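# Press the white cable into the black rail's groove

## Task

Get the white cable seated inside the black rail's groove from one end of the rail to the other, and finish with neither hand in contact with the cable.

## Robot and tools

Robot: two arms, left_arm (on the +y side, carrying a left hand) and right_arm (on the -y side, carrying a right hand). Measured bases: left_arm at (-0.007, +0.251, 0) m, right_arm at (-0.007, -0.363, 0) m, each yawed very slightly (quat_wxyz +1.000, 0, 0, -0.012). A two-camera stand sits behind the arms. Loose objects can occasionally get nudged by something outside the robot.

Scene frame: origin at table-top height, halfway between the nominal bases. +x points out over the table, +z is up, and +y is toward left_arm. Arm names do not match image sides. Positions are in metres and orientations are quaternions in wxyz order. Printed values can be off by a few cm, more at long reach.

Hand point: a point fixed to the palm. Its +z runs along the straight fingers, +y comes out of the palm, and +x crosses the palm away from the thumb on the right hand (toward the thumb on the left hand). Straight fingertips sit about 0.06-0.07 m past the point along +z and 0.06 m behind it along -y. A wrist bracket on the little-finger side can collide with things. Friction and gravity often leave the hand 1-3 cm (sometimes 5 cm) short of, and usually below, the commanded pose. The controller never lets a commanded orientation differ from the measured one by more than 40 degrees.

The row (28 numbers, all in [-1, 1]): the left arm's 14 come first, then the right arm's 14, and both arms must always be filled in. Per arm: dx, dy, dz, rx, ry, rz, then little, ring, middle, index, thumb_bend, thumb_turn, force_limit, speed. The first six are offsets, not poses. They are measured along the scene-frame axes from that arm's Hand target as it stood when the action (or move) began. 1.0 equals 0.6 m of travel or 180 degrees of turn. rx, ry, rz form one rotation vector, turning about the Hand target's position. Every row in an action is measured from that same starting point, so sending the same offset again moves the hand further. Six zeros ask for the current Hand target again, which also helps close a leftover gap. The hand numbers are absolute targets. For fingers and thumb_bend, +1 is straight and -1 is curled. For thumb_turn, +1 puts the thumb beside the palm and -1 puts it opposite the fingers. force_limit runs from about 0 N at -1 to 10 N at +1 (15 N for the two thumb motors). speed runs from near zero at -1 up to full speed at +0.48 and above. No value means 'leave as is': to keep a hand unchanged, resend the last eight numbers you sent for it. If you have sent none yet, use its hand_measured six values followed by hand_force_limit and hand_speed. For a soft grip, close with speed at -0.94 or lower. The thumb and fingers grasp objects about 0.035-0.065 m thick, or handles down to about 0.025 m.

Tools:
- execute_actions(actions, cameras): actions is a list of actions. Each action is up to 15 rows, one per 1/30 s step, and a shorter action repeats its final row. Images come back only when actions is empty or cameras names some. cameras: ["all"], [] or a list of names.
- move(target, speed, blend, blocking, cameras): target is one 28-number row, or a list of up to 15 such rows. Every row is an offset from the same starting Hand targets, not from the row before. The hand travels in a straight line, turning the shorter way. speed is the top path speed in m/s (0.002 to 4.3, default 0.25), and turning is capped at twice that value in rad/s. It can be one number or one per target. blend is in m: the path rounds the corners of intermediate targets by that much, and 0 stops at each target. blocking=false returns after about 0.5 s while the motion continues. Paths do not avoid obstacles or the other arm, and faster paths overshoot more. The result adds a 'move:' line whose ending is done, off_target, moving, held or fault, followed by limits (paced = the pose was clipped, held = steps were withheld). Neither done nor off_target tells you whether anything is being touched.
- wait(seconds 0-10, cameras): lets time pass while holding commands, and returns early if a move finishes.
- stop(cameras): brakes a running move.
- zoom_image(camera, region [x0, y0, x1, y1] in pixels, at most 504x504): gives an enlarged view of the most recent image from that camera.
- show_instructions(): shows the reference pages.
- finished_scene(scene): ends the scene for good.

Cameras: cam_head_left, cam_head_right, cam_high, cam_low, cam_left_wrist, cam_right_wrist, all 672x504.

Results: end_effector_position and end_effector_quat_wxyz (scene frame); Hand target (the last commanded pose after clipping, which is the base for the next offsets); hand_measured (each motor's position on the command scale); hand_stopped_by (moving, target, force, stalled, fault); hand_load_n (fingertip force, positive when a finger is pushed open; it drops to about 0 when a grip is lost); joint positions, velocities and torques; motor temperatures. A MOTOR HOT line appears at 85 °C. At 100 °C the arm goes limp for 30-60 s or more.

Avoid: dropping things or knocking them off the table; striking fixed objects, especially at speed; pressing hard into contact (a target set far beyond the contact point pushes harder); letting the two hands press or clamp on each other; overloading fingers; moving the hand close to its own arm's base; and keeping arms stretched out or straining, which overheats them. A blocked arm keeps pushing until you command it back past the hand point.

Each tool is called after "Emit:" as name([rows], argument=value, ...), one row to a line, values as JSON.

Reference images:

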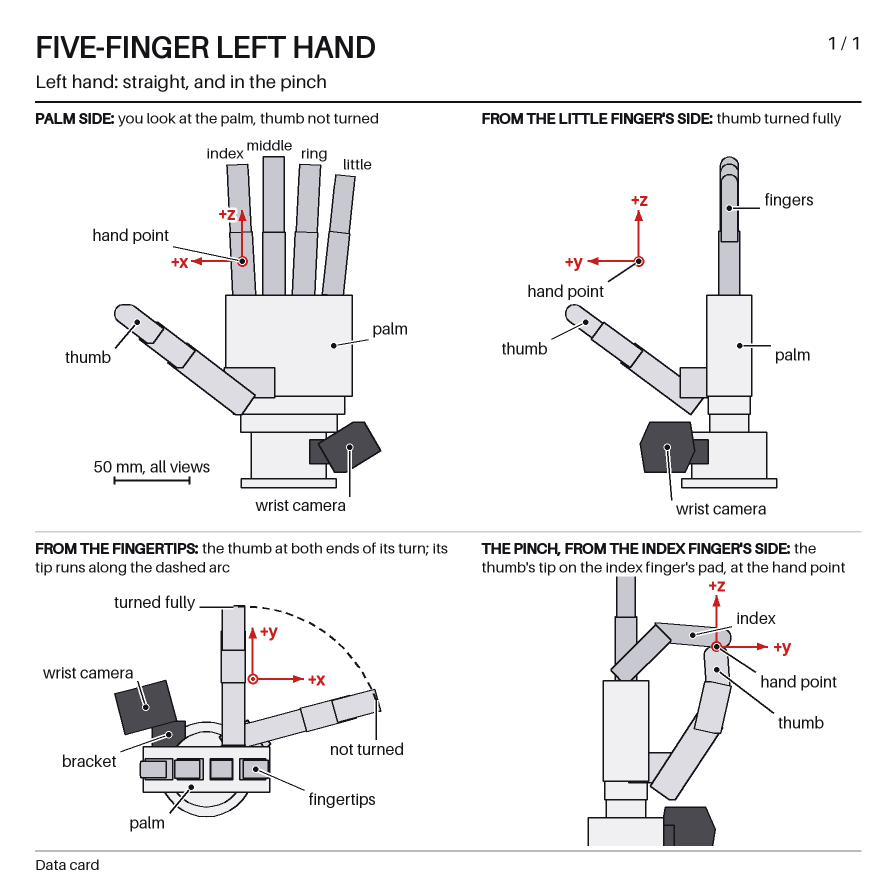

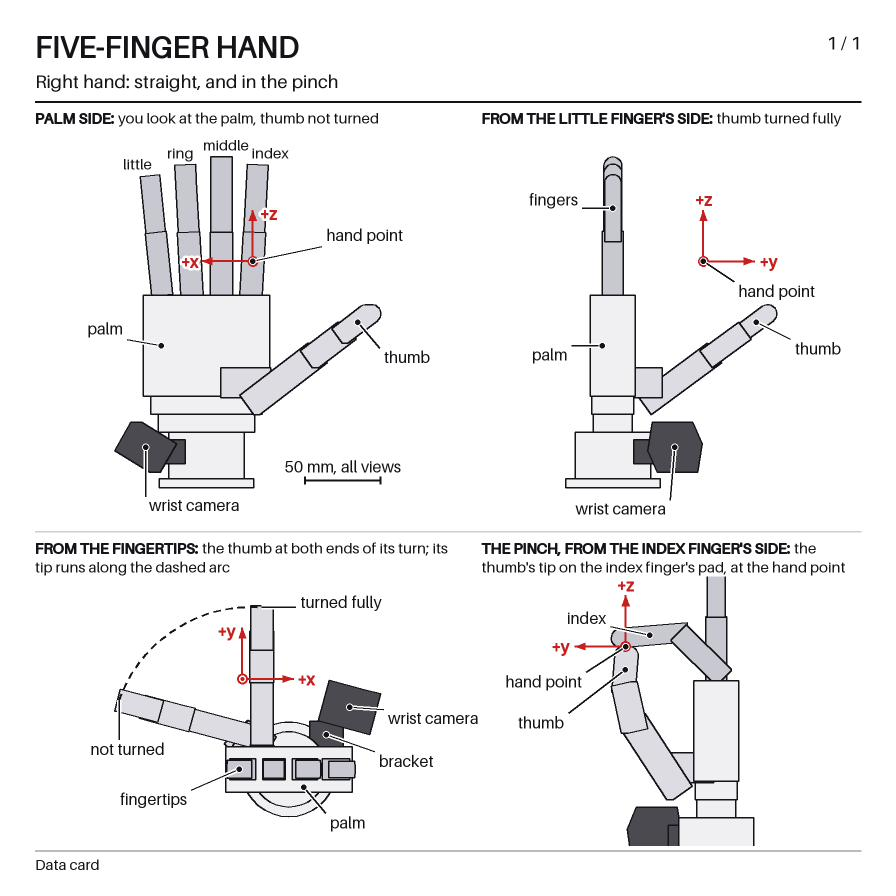

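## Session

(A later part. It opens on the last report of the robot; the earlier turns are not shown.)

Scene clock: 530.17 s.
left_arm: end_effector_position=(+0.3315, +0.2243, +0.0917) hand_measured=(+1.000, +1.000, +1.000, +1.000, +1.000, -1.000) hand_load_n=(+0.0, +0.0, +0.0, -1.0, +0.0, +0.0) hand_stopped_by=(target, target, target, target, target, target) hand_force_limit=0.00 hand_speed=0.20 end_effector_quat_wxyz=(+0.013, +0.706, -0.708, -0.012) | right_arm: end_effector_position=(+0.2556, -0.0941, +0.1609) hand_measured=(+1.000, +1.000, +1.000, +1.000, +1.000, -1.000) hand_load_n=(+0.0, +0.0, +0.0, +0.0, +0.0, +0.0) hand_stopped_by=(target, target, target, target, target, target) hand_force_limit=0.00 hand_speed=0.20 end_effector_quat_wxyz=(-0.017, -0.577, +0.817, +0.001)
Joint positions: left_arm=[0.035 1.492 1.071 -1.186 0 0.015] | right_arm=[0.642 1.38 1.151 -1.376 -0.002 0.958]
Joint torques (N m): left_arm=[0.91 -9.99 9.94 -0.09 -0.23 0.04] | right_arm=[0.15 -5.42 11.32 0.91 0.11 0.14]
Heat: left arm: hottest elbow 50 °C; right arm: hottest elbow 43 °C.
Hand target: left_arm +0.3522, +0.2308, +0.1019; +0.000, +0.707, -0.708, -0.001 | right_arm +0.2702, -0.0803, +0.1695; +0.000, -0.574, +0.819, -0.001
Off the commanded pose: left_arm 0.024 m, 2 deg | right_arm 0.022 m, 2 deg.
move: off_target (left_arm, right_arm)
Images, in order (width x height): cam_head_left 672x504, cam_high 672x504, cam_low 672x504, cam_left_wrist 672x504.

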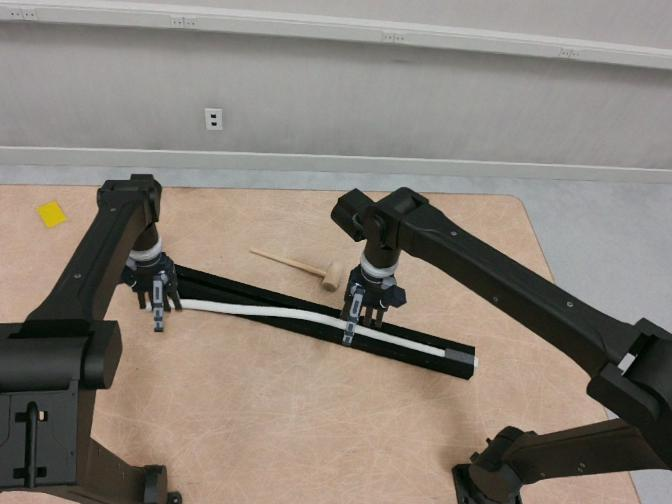

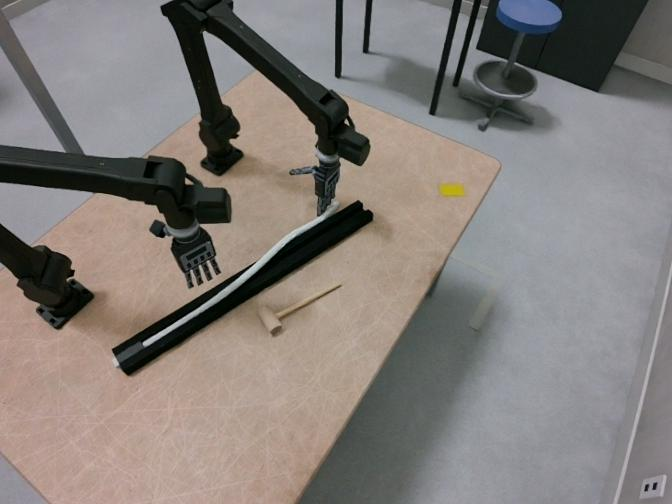

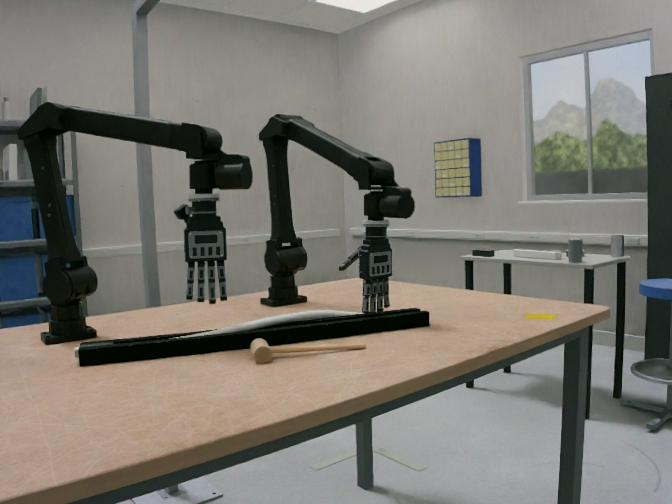

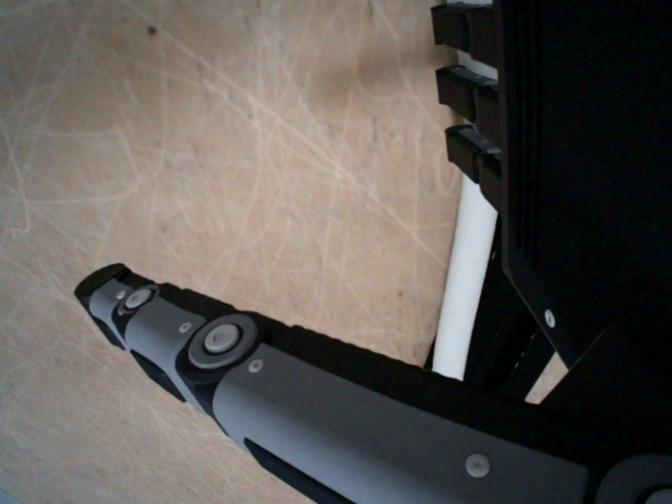

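Emit:
move([
  [0,0,0,0,0,0,1,1,1,1,1,-1,0,0.2,0.1547,0.3355,-0.034,0,0,0,1,1,1,1,1,-1,0,0.2],
], speed=[0.2], cameras=["cam_head_left","cam_head_right","cam_high","cam_low","cam_right_wrist"])

Emit:
zoom_image(camera="cam_high", region=[240, 160, 360, 260])

Emit:
zoom_image(camera="cam_low", region=[270, 250, 450, 370])

Emit:
zoom_image(camera="cam_head_left", region=[110, 240, 310, 360])

Scene clock: 597.10 s.
left_arm: end_effector_position=(+0.3315, +0.2243, +0.0917) hand_measured=(+1.000, +1.000, +1.000, +1.000, +1.000, -1.000) hand_load_n=(+0.0, +0.5, +0.0, -0.5, +0.0, +0.0) hand_stopped_by=(target, target, target, target, target, target) hand_force_limit=0.00 hand_speed=0.20 end_effector_quat_wxyz=(+0.013, +0.705, -0.709, -0.012) | right_arm: end_effector_position=(+0.3564, +0.1101, +0.1470) hand_measured=(+1.000, +1.000, +1.000, +1.000, +1.000, -1.000) hand_load_n=(+0.0, +0.0, +0.0, +0.0, +0.0, +0.0) hand_stopped_by=(target, target, target, target, target, target) hand_force_limit=0.00 hand_speed=0.20 end_effector_quat_wxyz=(-0.003, -0.578, +0.816, +0.000)
Joint positions: left_arm=[0.035 1.492 1.071 -1.186 0 0.016] | right_arm=[0.826 1.914 1.784 -1.448 -0.002 1.14]
Joint torques (N m): left_arm=[0.79 -9.99 9.94 -0.1 -0.23 0.09] | right_arm=[0.26 -12.98 11.49 0.06 0.1 0.15]
Heat: left arm: hottest elbow 52 °C; right arm: hottest elbow 44 °C.
Hand target: left_arm +0.3521, +0.2308, +0.1019; +0.000, +0.706, -0.708, -0.001 | right_arm +0.3629, +0.1211, +0.1492; +0.000, -0.574, +0.819, +0.000
Off the commanded pose: left_arm 0.024 m, 2 deg | right_arm 0.013 m, 1 deg.
move: off_target (left_arm, right_arm)
Images, in order (width x height): cam_head_left 672x504, cam_head_right 672x504, cam_high 672x504, cam_low 672x504, cam_right_wrist 672x504.

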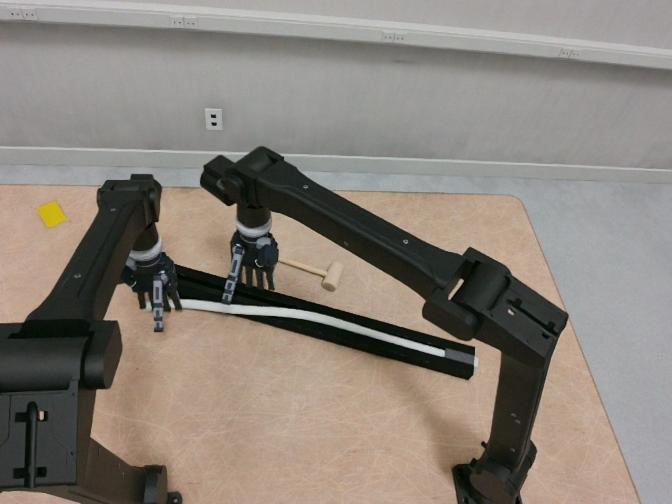

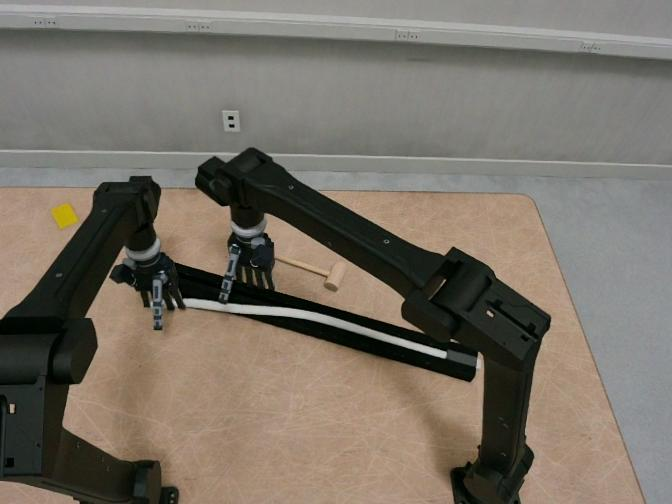

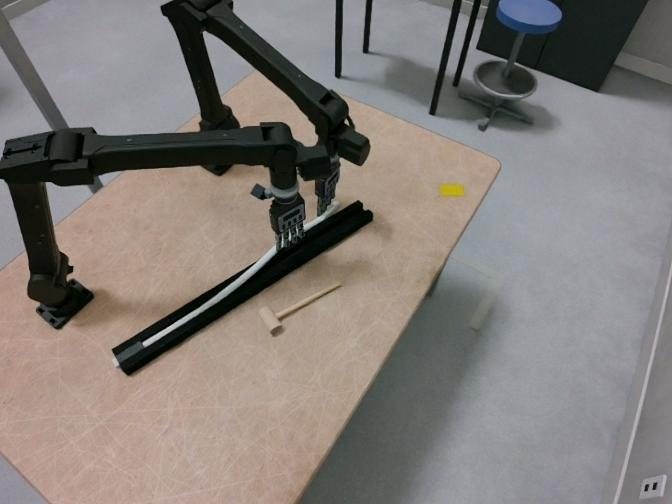

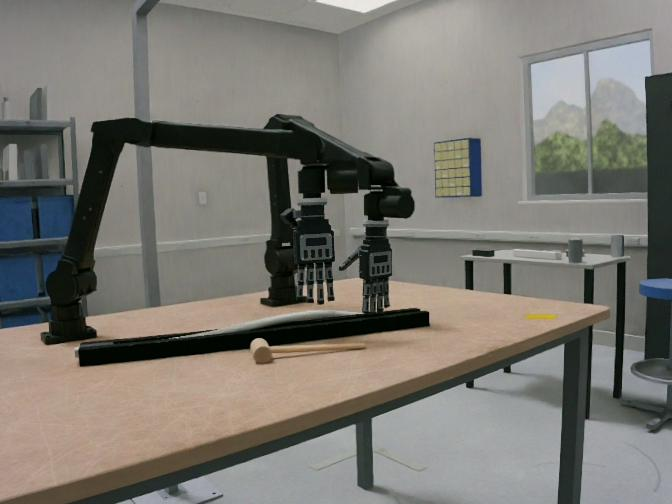

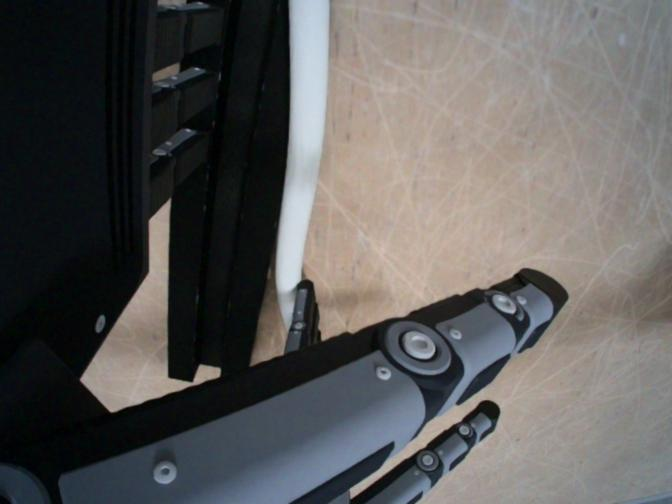

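Scaled by 4.200 from the camera's 672x504 image, which has a finer 960x720 frame.

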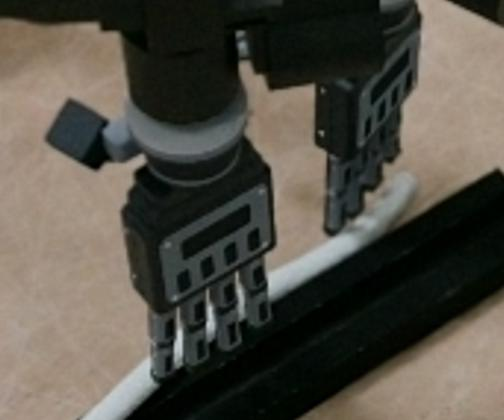

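Scaled by 2.800 from the camera's 672x504 image, which has a finer 960x720 frame.

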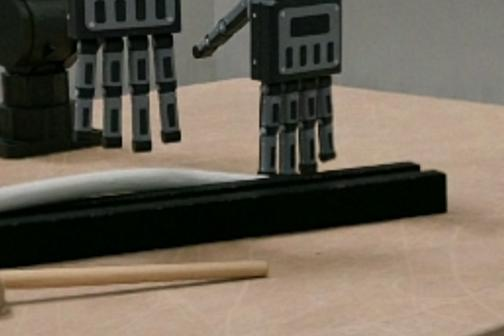

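Scaled by 2.520 from the camera's 672x504 image, which has a finer 960x720 frame.

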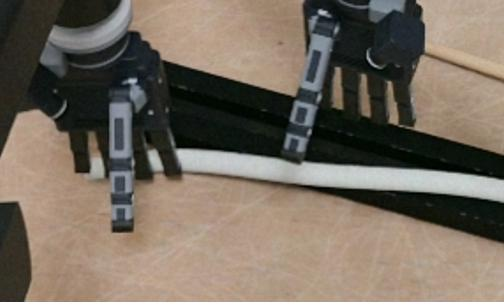

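Emit:
zoom_image(camera="cam_right_wrist", region=[150, 0, 400, 400])

Scaled by 1.260 from the camera's 672x504 image, which has a finer 960x720 frame.

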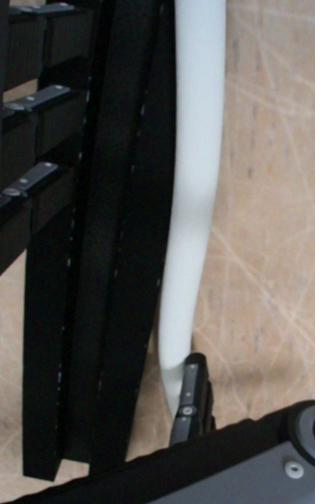

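Emit:
move([
  [-0.015,0.005,0,0,0,0,1,1,1,1,1,-1,0,0.2,-0.0648,-0.091,-0.01,0,0,0,1,1,1,1,1,-1,0,0.2],
  [-0.015,0.005,0,0,0,0,1,1,1,1,1,-1,0,0.2,-0.0648,-0.091,-0.0903,0,0,0,1,1,1,1,1,-1,0,0.2],
], speed=[0.12,0.08], cameras=["cam_head_left","cam_high","cam_low","cam_right_wrist","cam_left_wrist"])

Emit:
zoom_image(camera="cam_right_wrist", region=[150, 0, 400, 400])

Emit:
zoom_image(camera="cam_high", region=[220, 160, 380, 280])

Emit:
zoom_image(camera="cam_low", region=[250, 250, 430, 370])

Emit:
zoom_image(camera="cam_head_left", region=[110, 240, 310, 360])

Scene clock: 686.00 s.
left_arm: end_effector_position=(+0.3314, +0.2272, +0.0917) hand_measured=(+1.000, +1.000, +1.000, +1.000, +1.000, -1.000) hand_load_n=(+0.0, +0.0, +0.0, -0.5, -0.5, +0.0) hand_stopped_by=(target, target, target, target, target, target) hand_force_limit=0.00 hand_speed=0.20 end_effector_quat_wxyz=(+0.013, +0.705, -0.709, -0.012) | right_arm: end_effector_position=(+0.3279, +0.0683, +0.1125) hand_measured=(+1.000, +1.000, +1.000, +1.000, +1.000, -1.000) hand_load_n=(+0.0, +0.5, +0.0, +0.0, +0.0, +0.0) hand_stopped_by=(target, target, target, target, target, target) hand_force_limit=0.00 hand_speed=0.20 end_effector_quat_wxyz=(+0.012, -0.573, +0.819, -0.003)
Joint positions: left_arm=[0.043 1.492 1.071 -1.186 0 0.024] | right_arm=[0.814 1.778 1.498 -1.267 0.01 1.14]
Joint torques (N m): left_arm=[0.91 -11.69 8.25 0.01 -0.23 0.09] | right_arm=[-0.44 -11.4 5.89 1.26 -0.38 -0.02]
Motor temperatures (°C): left_arm=[27 26 52 27 27 23] | right_arm=[24 32 46 23 23 24]
Heat: left arm: hottest elbow 52 °C; right arm: hottest elbow 46 °C.
Hand target: left_arm +0.3431, +0.2339, +0.1019; +0.000, +0.706, -0.708, -0.001 | right_arm +0.3240, +0.0665, +0.0948; +0.000, -0.574, +0.819, -0.001
Off the commanded pose: left_arm 0.017 m, 2 deg | right_arm 0.018 m, 1 deg.
move: off_target (left_arm, right_arm)
Images, in order (width x height): cam_head_left 672x504, cam_high 672x504, cam_low 672x504, cam_left_wrist 672x504, cam_right_wrist 672x504.

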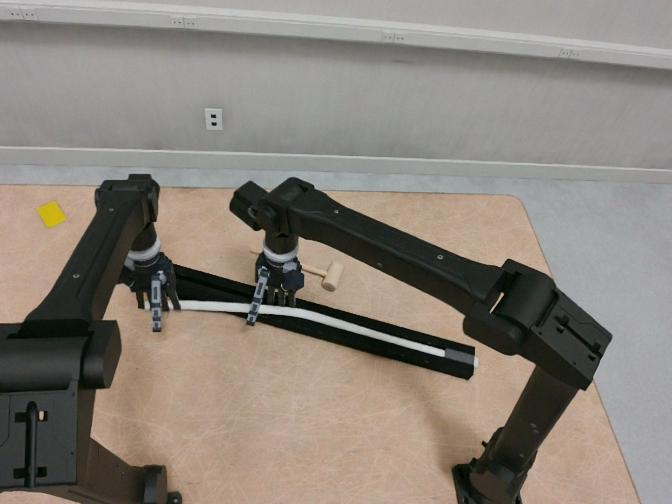

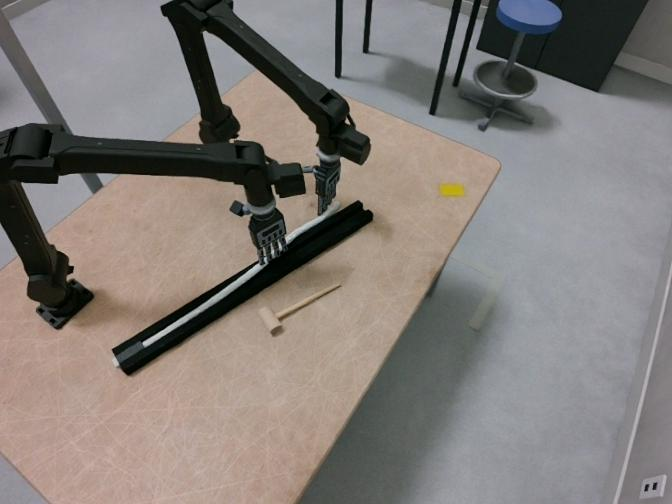

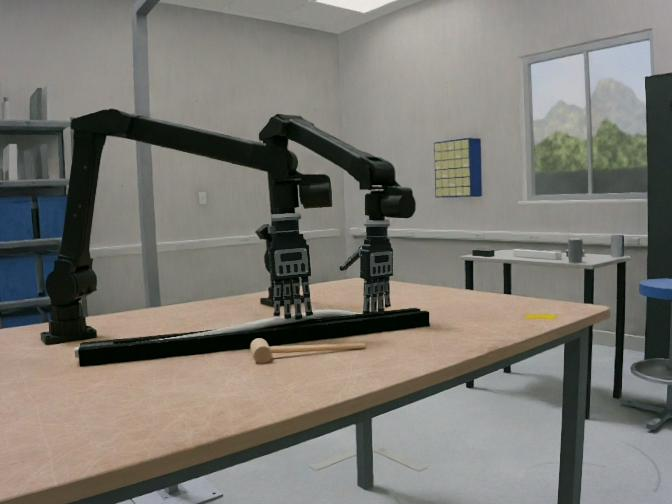

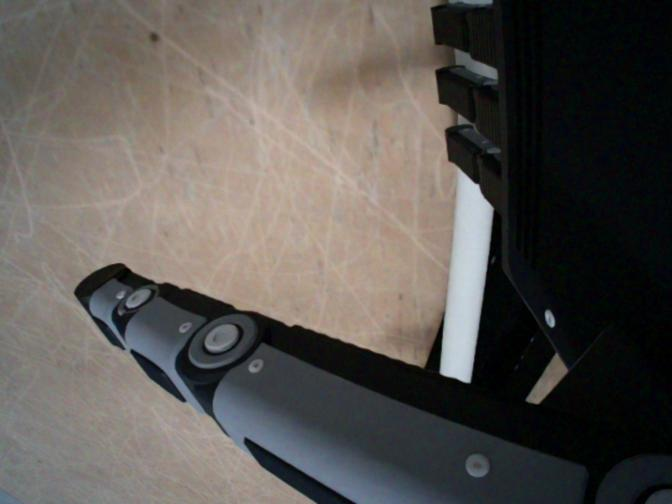

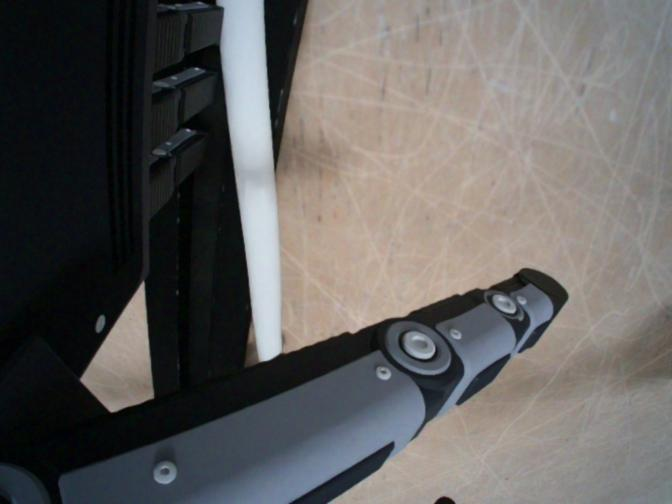

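Scaled by 1.260 from the camera's 672x504 image, which has a finer 960x720 frame.

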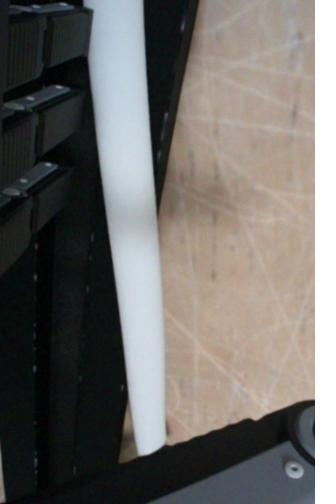

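Scaled by 3.150 from the camera's 672x504 image, which has a finer 960x720 frame.

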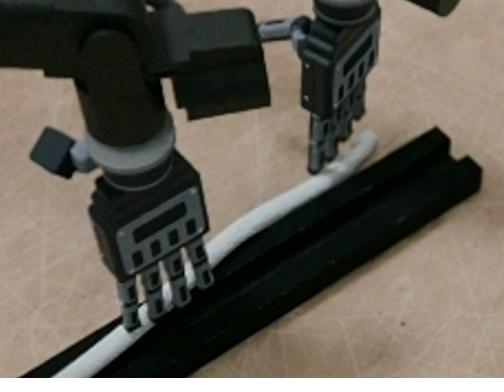

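Scaled by 2.800 from the camera's 672x504 image, which has a finer 960x720 frame.

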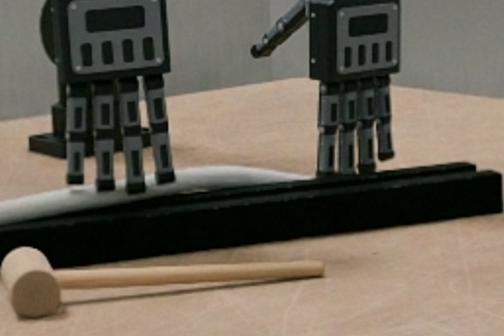

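Scaled by 2.520 from the camera's 672x504 image, which has a finer 960x720 frame.

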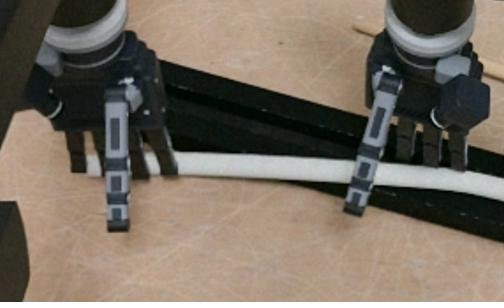

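Emit:
move([
  [-0.03,0,0.15,0,0,0,1,1,1,1,1,-1,0,0.2,-0.01,0,0.11,0,0,0,1,1,1,1,1,-1,0,0.2],
  [-0.2,0.1,0.2,0,0,-0.05,1,1,1,1,1,-1,0,0.2,-0.0457,0.1215,0.11,0,0,0.0444,1,1,1,1,1,-1,0,0.2],
  [-0.2,0.1,0.2,0,0,-0.05,1,1,1,1,1,-1,0,0.2,-0.0457,0.1215,0.0187,0,0,0.0444,1,1,1,1,1,-1,0,0.2],
], speed=[0.15,0.2,0.12], cameras=["cam_head_left","cam_high","cam_low","cam_right_wrist","cam_left_wrist"])

Emit:
zoom_image(camera="cam_high", region=[220, 160, 380, 280])

Emit:
zoom_image(camera="cam_low", region=[250, 250, 430, 370])

Emit:
zoom_image(camera="cam_head_left", region=[110, 240, 310, 360])

Scene clock: 790.17 s.
left_arm: end_effector_position=(+0.2272, +0.2908, +0.2194) hand_measured=(+1.000, +1.000, +1.000, +1.000, +1.000, -1.000) hand_load_n=(+0.0, +0.0, +0.0, +0.0, +0.0, +0.0) hand_stopped_by=(target, target, target, target, target, target) hand_force_limit=0.00 hand_speed=0.20 end_effector_quat_wxyz=(+0.001, -0.649, +0.761, +0.003) | right_arm: end_effector_position=(+0.2968, +0.1354, +0.1159) hand_measured=(+1.000, +1.000, +1.000, +1.000, +1.000, -1.000) hand_load_n=(+0.0, +0.0, +0.0, +0.0, +0.0, +0.0) hand_stopped_by=(target, target, target, target, target, target) hand_force_limit=0.00 hand_speed=0.20 end_effector_quat_wxyz=(+0.002, -0.622, +0.783, -0.001)
Joint positions: left_arm=[0.223 1.135 1.095 -1.533 -0.006 0.358] | right_arm=[0.932 1.887 1.663 -1.342 0.002 1.136]
Joint torques (N m): left_arm=[0.85 -7.47 6.95 -0.24 -0.03 0.11] | right_arm=[-0.26 -13.04 8.03 1.02 -0.05 -0.13]
Motor temperatures (°C): left_arm=[27 27 49 27 27 23] | right_arm=[24 31 39 23 24 24]
Heat: left arm: hottest elbow 49 °C; right arm: hottest elbow 39 °C.
Hand target: left_arm +0.2232, +0.2938, +0.2219; +0.000, -0.649, +0.761, +0.001 | right_arm +0.2967, +0.1393, +0.1061; +0.000, -0.630, +0.777, -0.001
Off the commanded pose: left_arm 0.006 m, 0 deg | right_arm 0.011 m, 1 deg.
move: off_target (right_arm)
Images, in order (width x height): cam_head_left 672x504, cam_high 672x504, cam_low 672x504, cam_left_wrist 672x504, cam_right_wrist 672x504.

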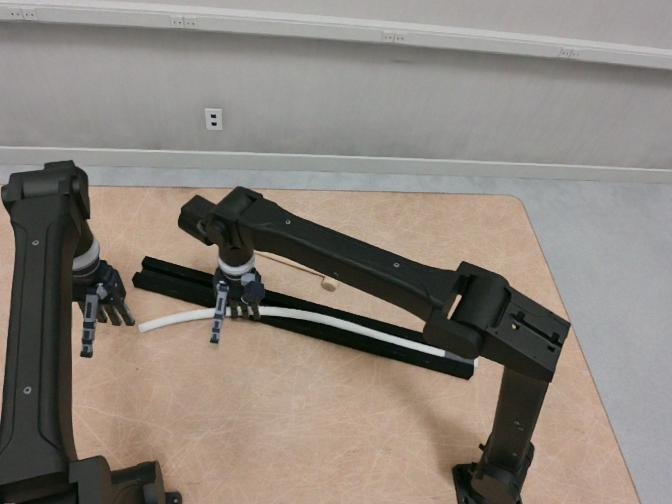

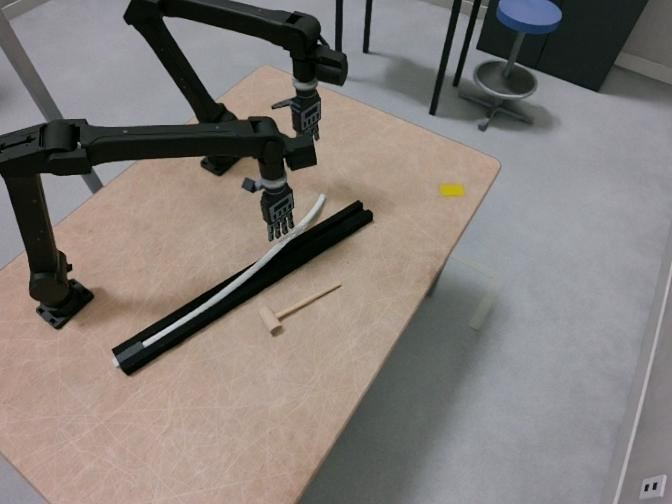

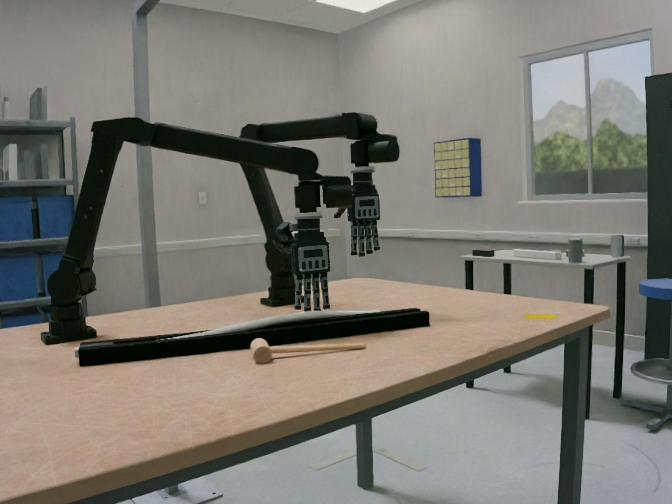

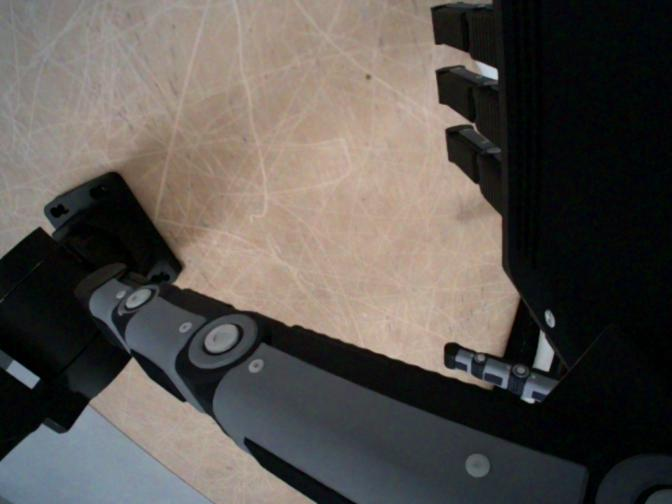

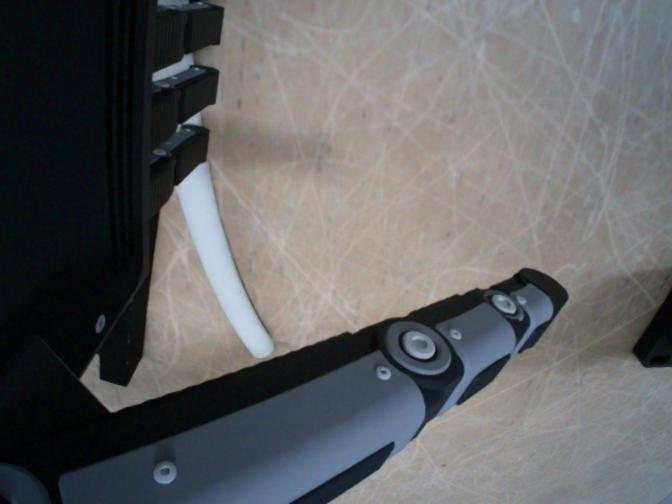

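Scaled by 3.150 from the camera's 672x504 image, which has a finer 960x720 frame.

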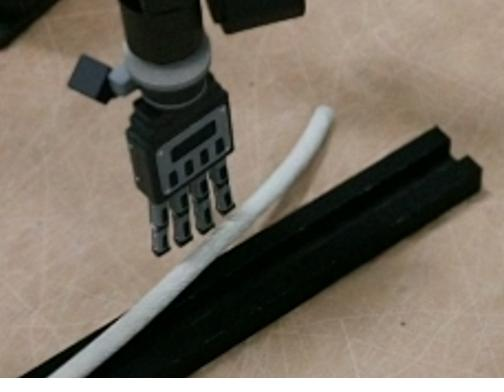

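Scaled by 2.800 from the camera's 672x504 image, which has a finer 960x720 frame.

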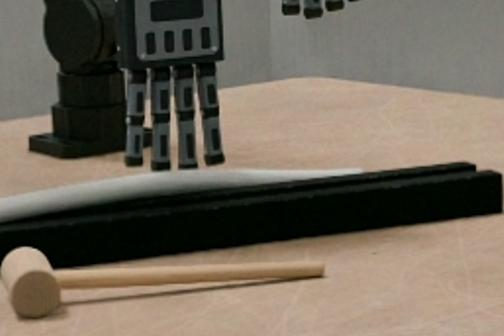

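Scaled by 2.520 from the camera's 672x504 image, which has a finer 960x720 frame.

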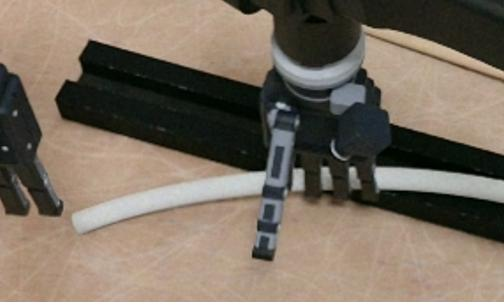

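Emit:
move([
  [-0.2,0.1,0.2,0,0,-0.05,1,1,1,1,1,-1,0,0.2,0,0,-0.0135,0,0,0,1,1,1,1,1,-1,0,0.2],
  [-0.2,0.1,0.2,0,0,-0.05,1,1,1,1,1,-1,0,0.2,0.0622,0.0245,0.0015,0,0,0,1,1,1,1,1,-1,0,0.2],
], speed=[0.1,0.06], cameras=["cam_head_left","cam_high","cam_low","cam_right_wrist"])

Emit:
zoom_image(camera="cam_high", region=[220, 160, 380, 280])

Emit:
zoom_image(camera="cam_low", region=[250, 250, 430, 370])

Emit:
zoom_image(camera="cam_head_left", region=[110, 240, 310, 360])

Scene clock: 821.23 s.
left_arm: end_effector_position=(+0.1035, +0.3497, +0.3230) hand_measured=(+1.000, +1.000, +1.000, +1.000, +1.000, -1.000) hand_load_n=(+0.0, +0.0, +0.0, +0.0, +0.0, +0.0) hand_stopped_by=(target, target, target, target, target, target) hand_force_limit=0.00 hand_speed=0.20 end_effector_quat_wxyz=(+0.170, -0.585, +0.793, -0.004) | right_arm: end_effector_position=(+0.3064, +0.1490, +0.1066) hand_measured=(+1.000, +1.000, +1.000, +1.000, +1.000, -1.000) hand_load_n=(+0.0, +0.0, -3.5, +0.0, +0.0, +0.0) hand_stopped_by=(target, target, target, target, target, target) hand_force_limit=0.00 hand_speed=0.20 end_effector_quat_wxyz=(-0.013, -0.635, +0.772, +0.002)
Joint positions: left_arm=[0.56 0.694 1.159 -1.695 -0.026 0.839] | right_arm=[0.93 1.964 1.752 -1.384 -0.01 1.099]
Joint torques (N m): left_arm=[0.85 -0.62 10.06 0.61 -0.28 0.12] | right_arm=[-2.67 -12.75 12.23 0.66 0.46 -0.14]
Heat: left arm: hottest elbow 50 °C; right arm: hottest elbow 38 °C.
Hand target: left_arm +0.1032, +0.3538, +0.3419; +0.000, -0.587, +0.810, +0.001 | right_arm +0.3339, +0.1540, +0.1068; +0.000, -0.630, +0.777, -0.001
Off the commanded pose: left_arm 0.019 m, 20 deg | right_arm 0.028 m, 2 deg.
joint sent to its limit (left arm) — joint 4 (wrist pitch), lower limit. The joint targets are off in orientation, not in position.
move: off_target (left_arm, right_arm)
Images, in order (width x height): cam_head_left 672x504, cam_high 672x504, cam_low 672x504, cam_right_wrist 672x504.

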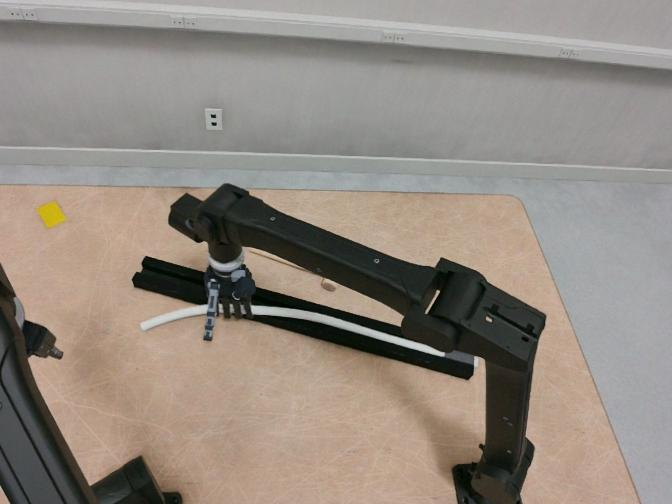

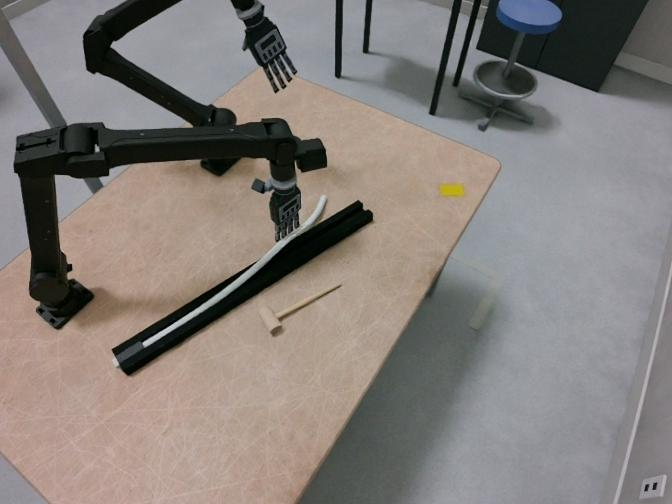

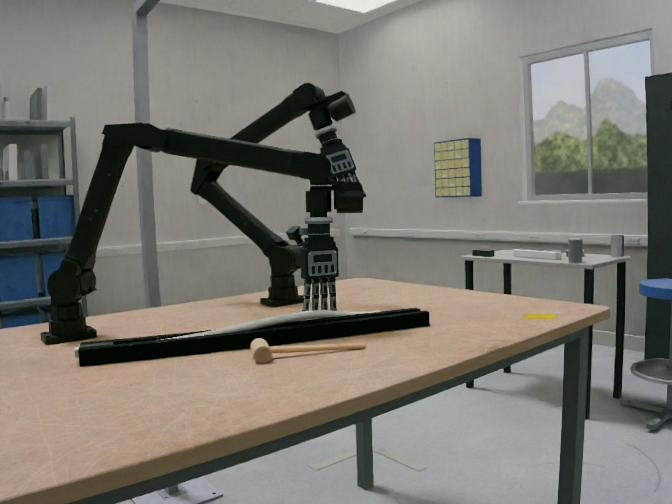

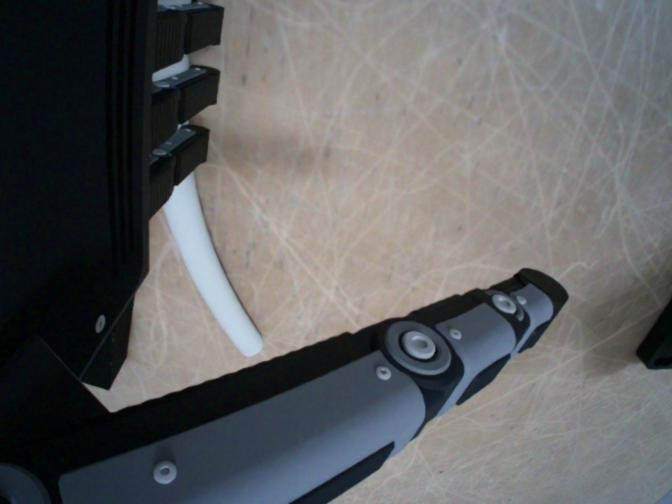

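Scaled by 3.150 from the camera's 672x504 image, which has a finer 960x720 frame.

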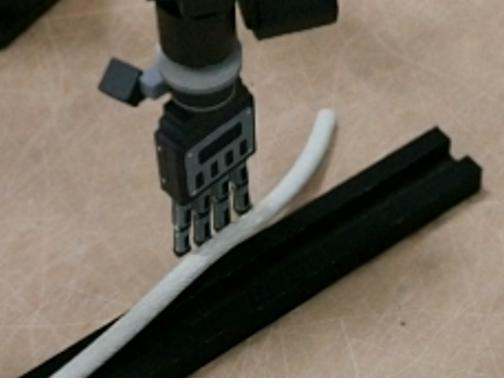

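Scaled by 2.800 from the camera's 672x504 image, which has a finer 960x720 frame.

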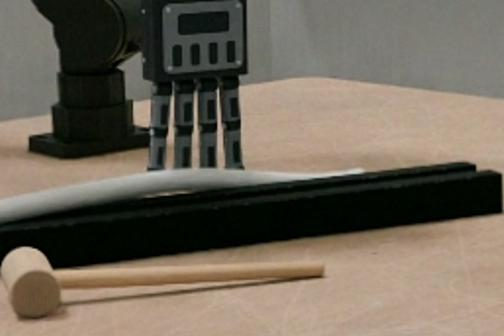

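Scaled by 2.520 from the camera's 672x504 image, which has a finer 960x720 frame.

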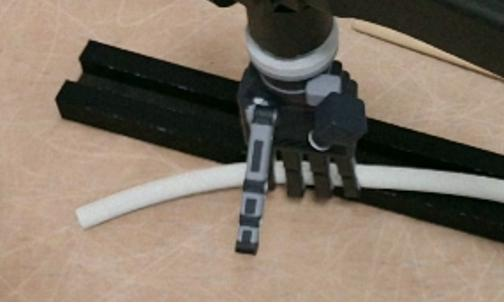

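Emit:
move([
  [0,0,0,0,0,0,1,1,1,1,1,-1,0,0.2,0.0635,0.0667,0,0,0,-0.022,1,1,1,1,1,-1,0,0.2],
], speed=[0.05], cameras=["cam_head_left","cam_high","cam_low","cam_right_wrist"])

Emit:
zoom_image(camera="cam_high", region=[220, 160, 380, 280])

Emit:
zoom_image(camera="cam_low", region=[250, 250, 430, 370])

Emit:
zoom_image(camera="cam_head_left", region=[110, 240, 310, 360])

Scene clock: 839.33 s.
left_arm: end_effector_position=(+0.1035, +0.3497, +0.3230) hand_measured=(+1.000, +1.000, +1.000, +1.000, +1.000, -1.000) hand_load_n=(+0.0, +0.0, +0.5, +0.0, +0.0, +0.0) hand_stopped_by=(target, target, target, target, target, target) hand_force_limit=0.00 hand_speed=0.20 end_effector_quat_wxyz=(+0.170, -0.585, +0.793, -0.004) | right_arm: end_effector_position=(+0.3591, +0.1826, +0.1104) hand_measured=(+1.000, +1.000, +1.000, +1.000, +1.000, -1.000) hand_load_n=(+0.0, +0.0, -0.5, -0.5, -0.5, +0.0) hand_stopped_by=(target, target, target, target, target, target) hand_force_limit=0.00 hand_speed=0.20 end_effector_quat_wxyz=(-0.010, -0.610, +0.792, -0.001)
Joint positions: left_arm=[0.56 0.694 1.159 -1.695 -0.026 0.839] | right_arm=[0.9 2.118 2.012 -1.485 -0.002 1.135]
Joint torques (N m): left_arm=[0.85 -0.62 10.07 0.62 -0.28 0.12] | right_arm=[-0.67 -14.97 11.7 0.69 0.11 0.15]
Heat: left arm: hottest elbow 51 °C; right arm: hottest elbow 40 °C.
Hand target: left_arm +0.1032, +0.3538, +0.3419; +0.000, -0.587, +0.810, +0.001 | right_arm +0.3721, +0.1940, +0.1070; +0.000, -0.603, +0.798, -0.001
Off the commanded pose: left_arm 0.019 m, 20 deg | right_arm 0.018 m, 2 deg.
joint sent to its limit (left arm) — joint 4 (wrist pitch), lower limit. The joint targets are off in orientation, not in position.
move: off_target (left_arm, right_arm)
Images, in order (width x height): cam_head_left 672x504, cam_high 672x504, cam_low 672x504, cam_right_wrist 672x504.

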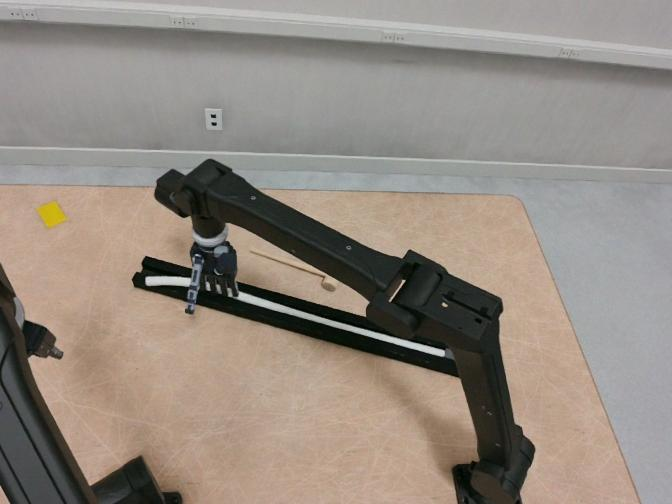

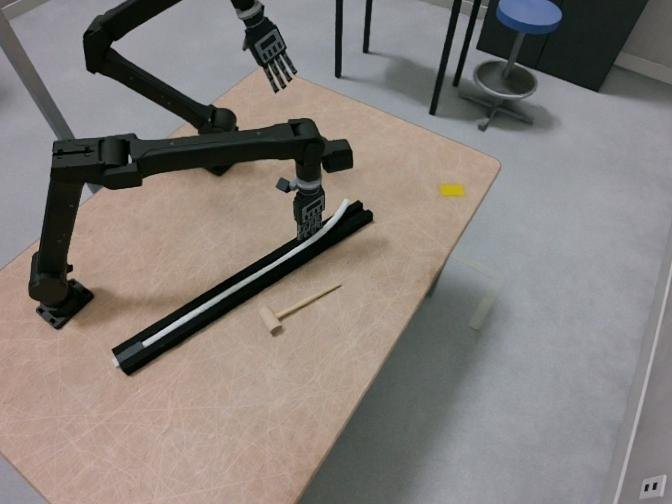

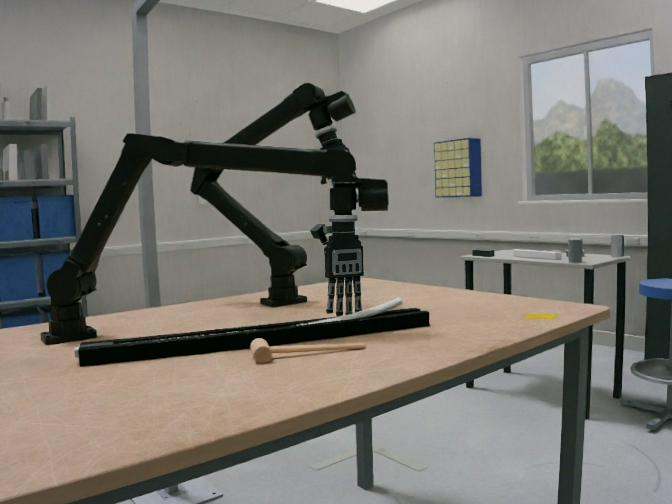

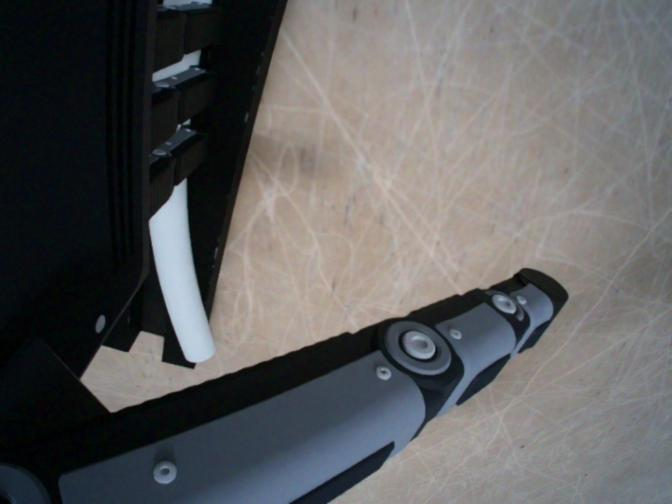

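Scaled by 3.150 from the camera's 672x504 image, which has a finer 960x720 frame.

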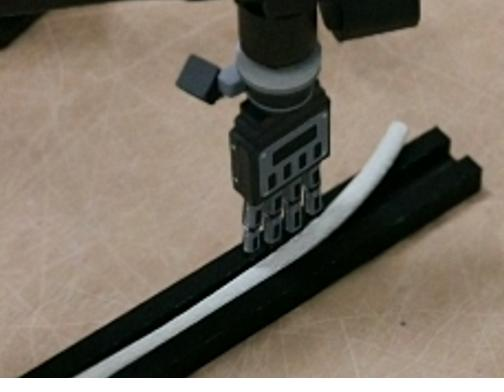

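Scaled by 2.800 from the camera's 672x504 image, which has a finer 960x720 frame.

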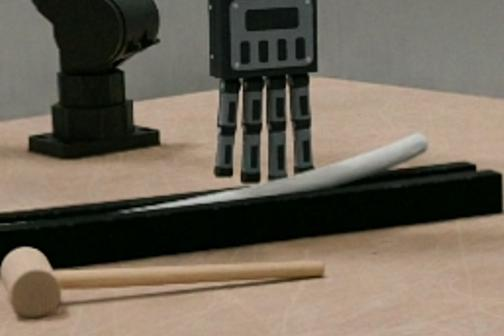

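Scaled by 2.520 from the camera's 672x504 image, which has a finer 960x720 frame.

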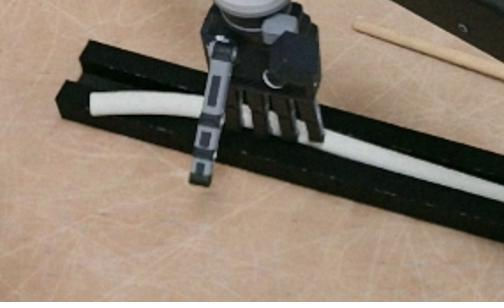

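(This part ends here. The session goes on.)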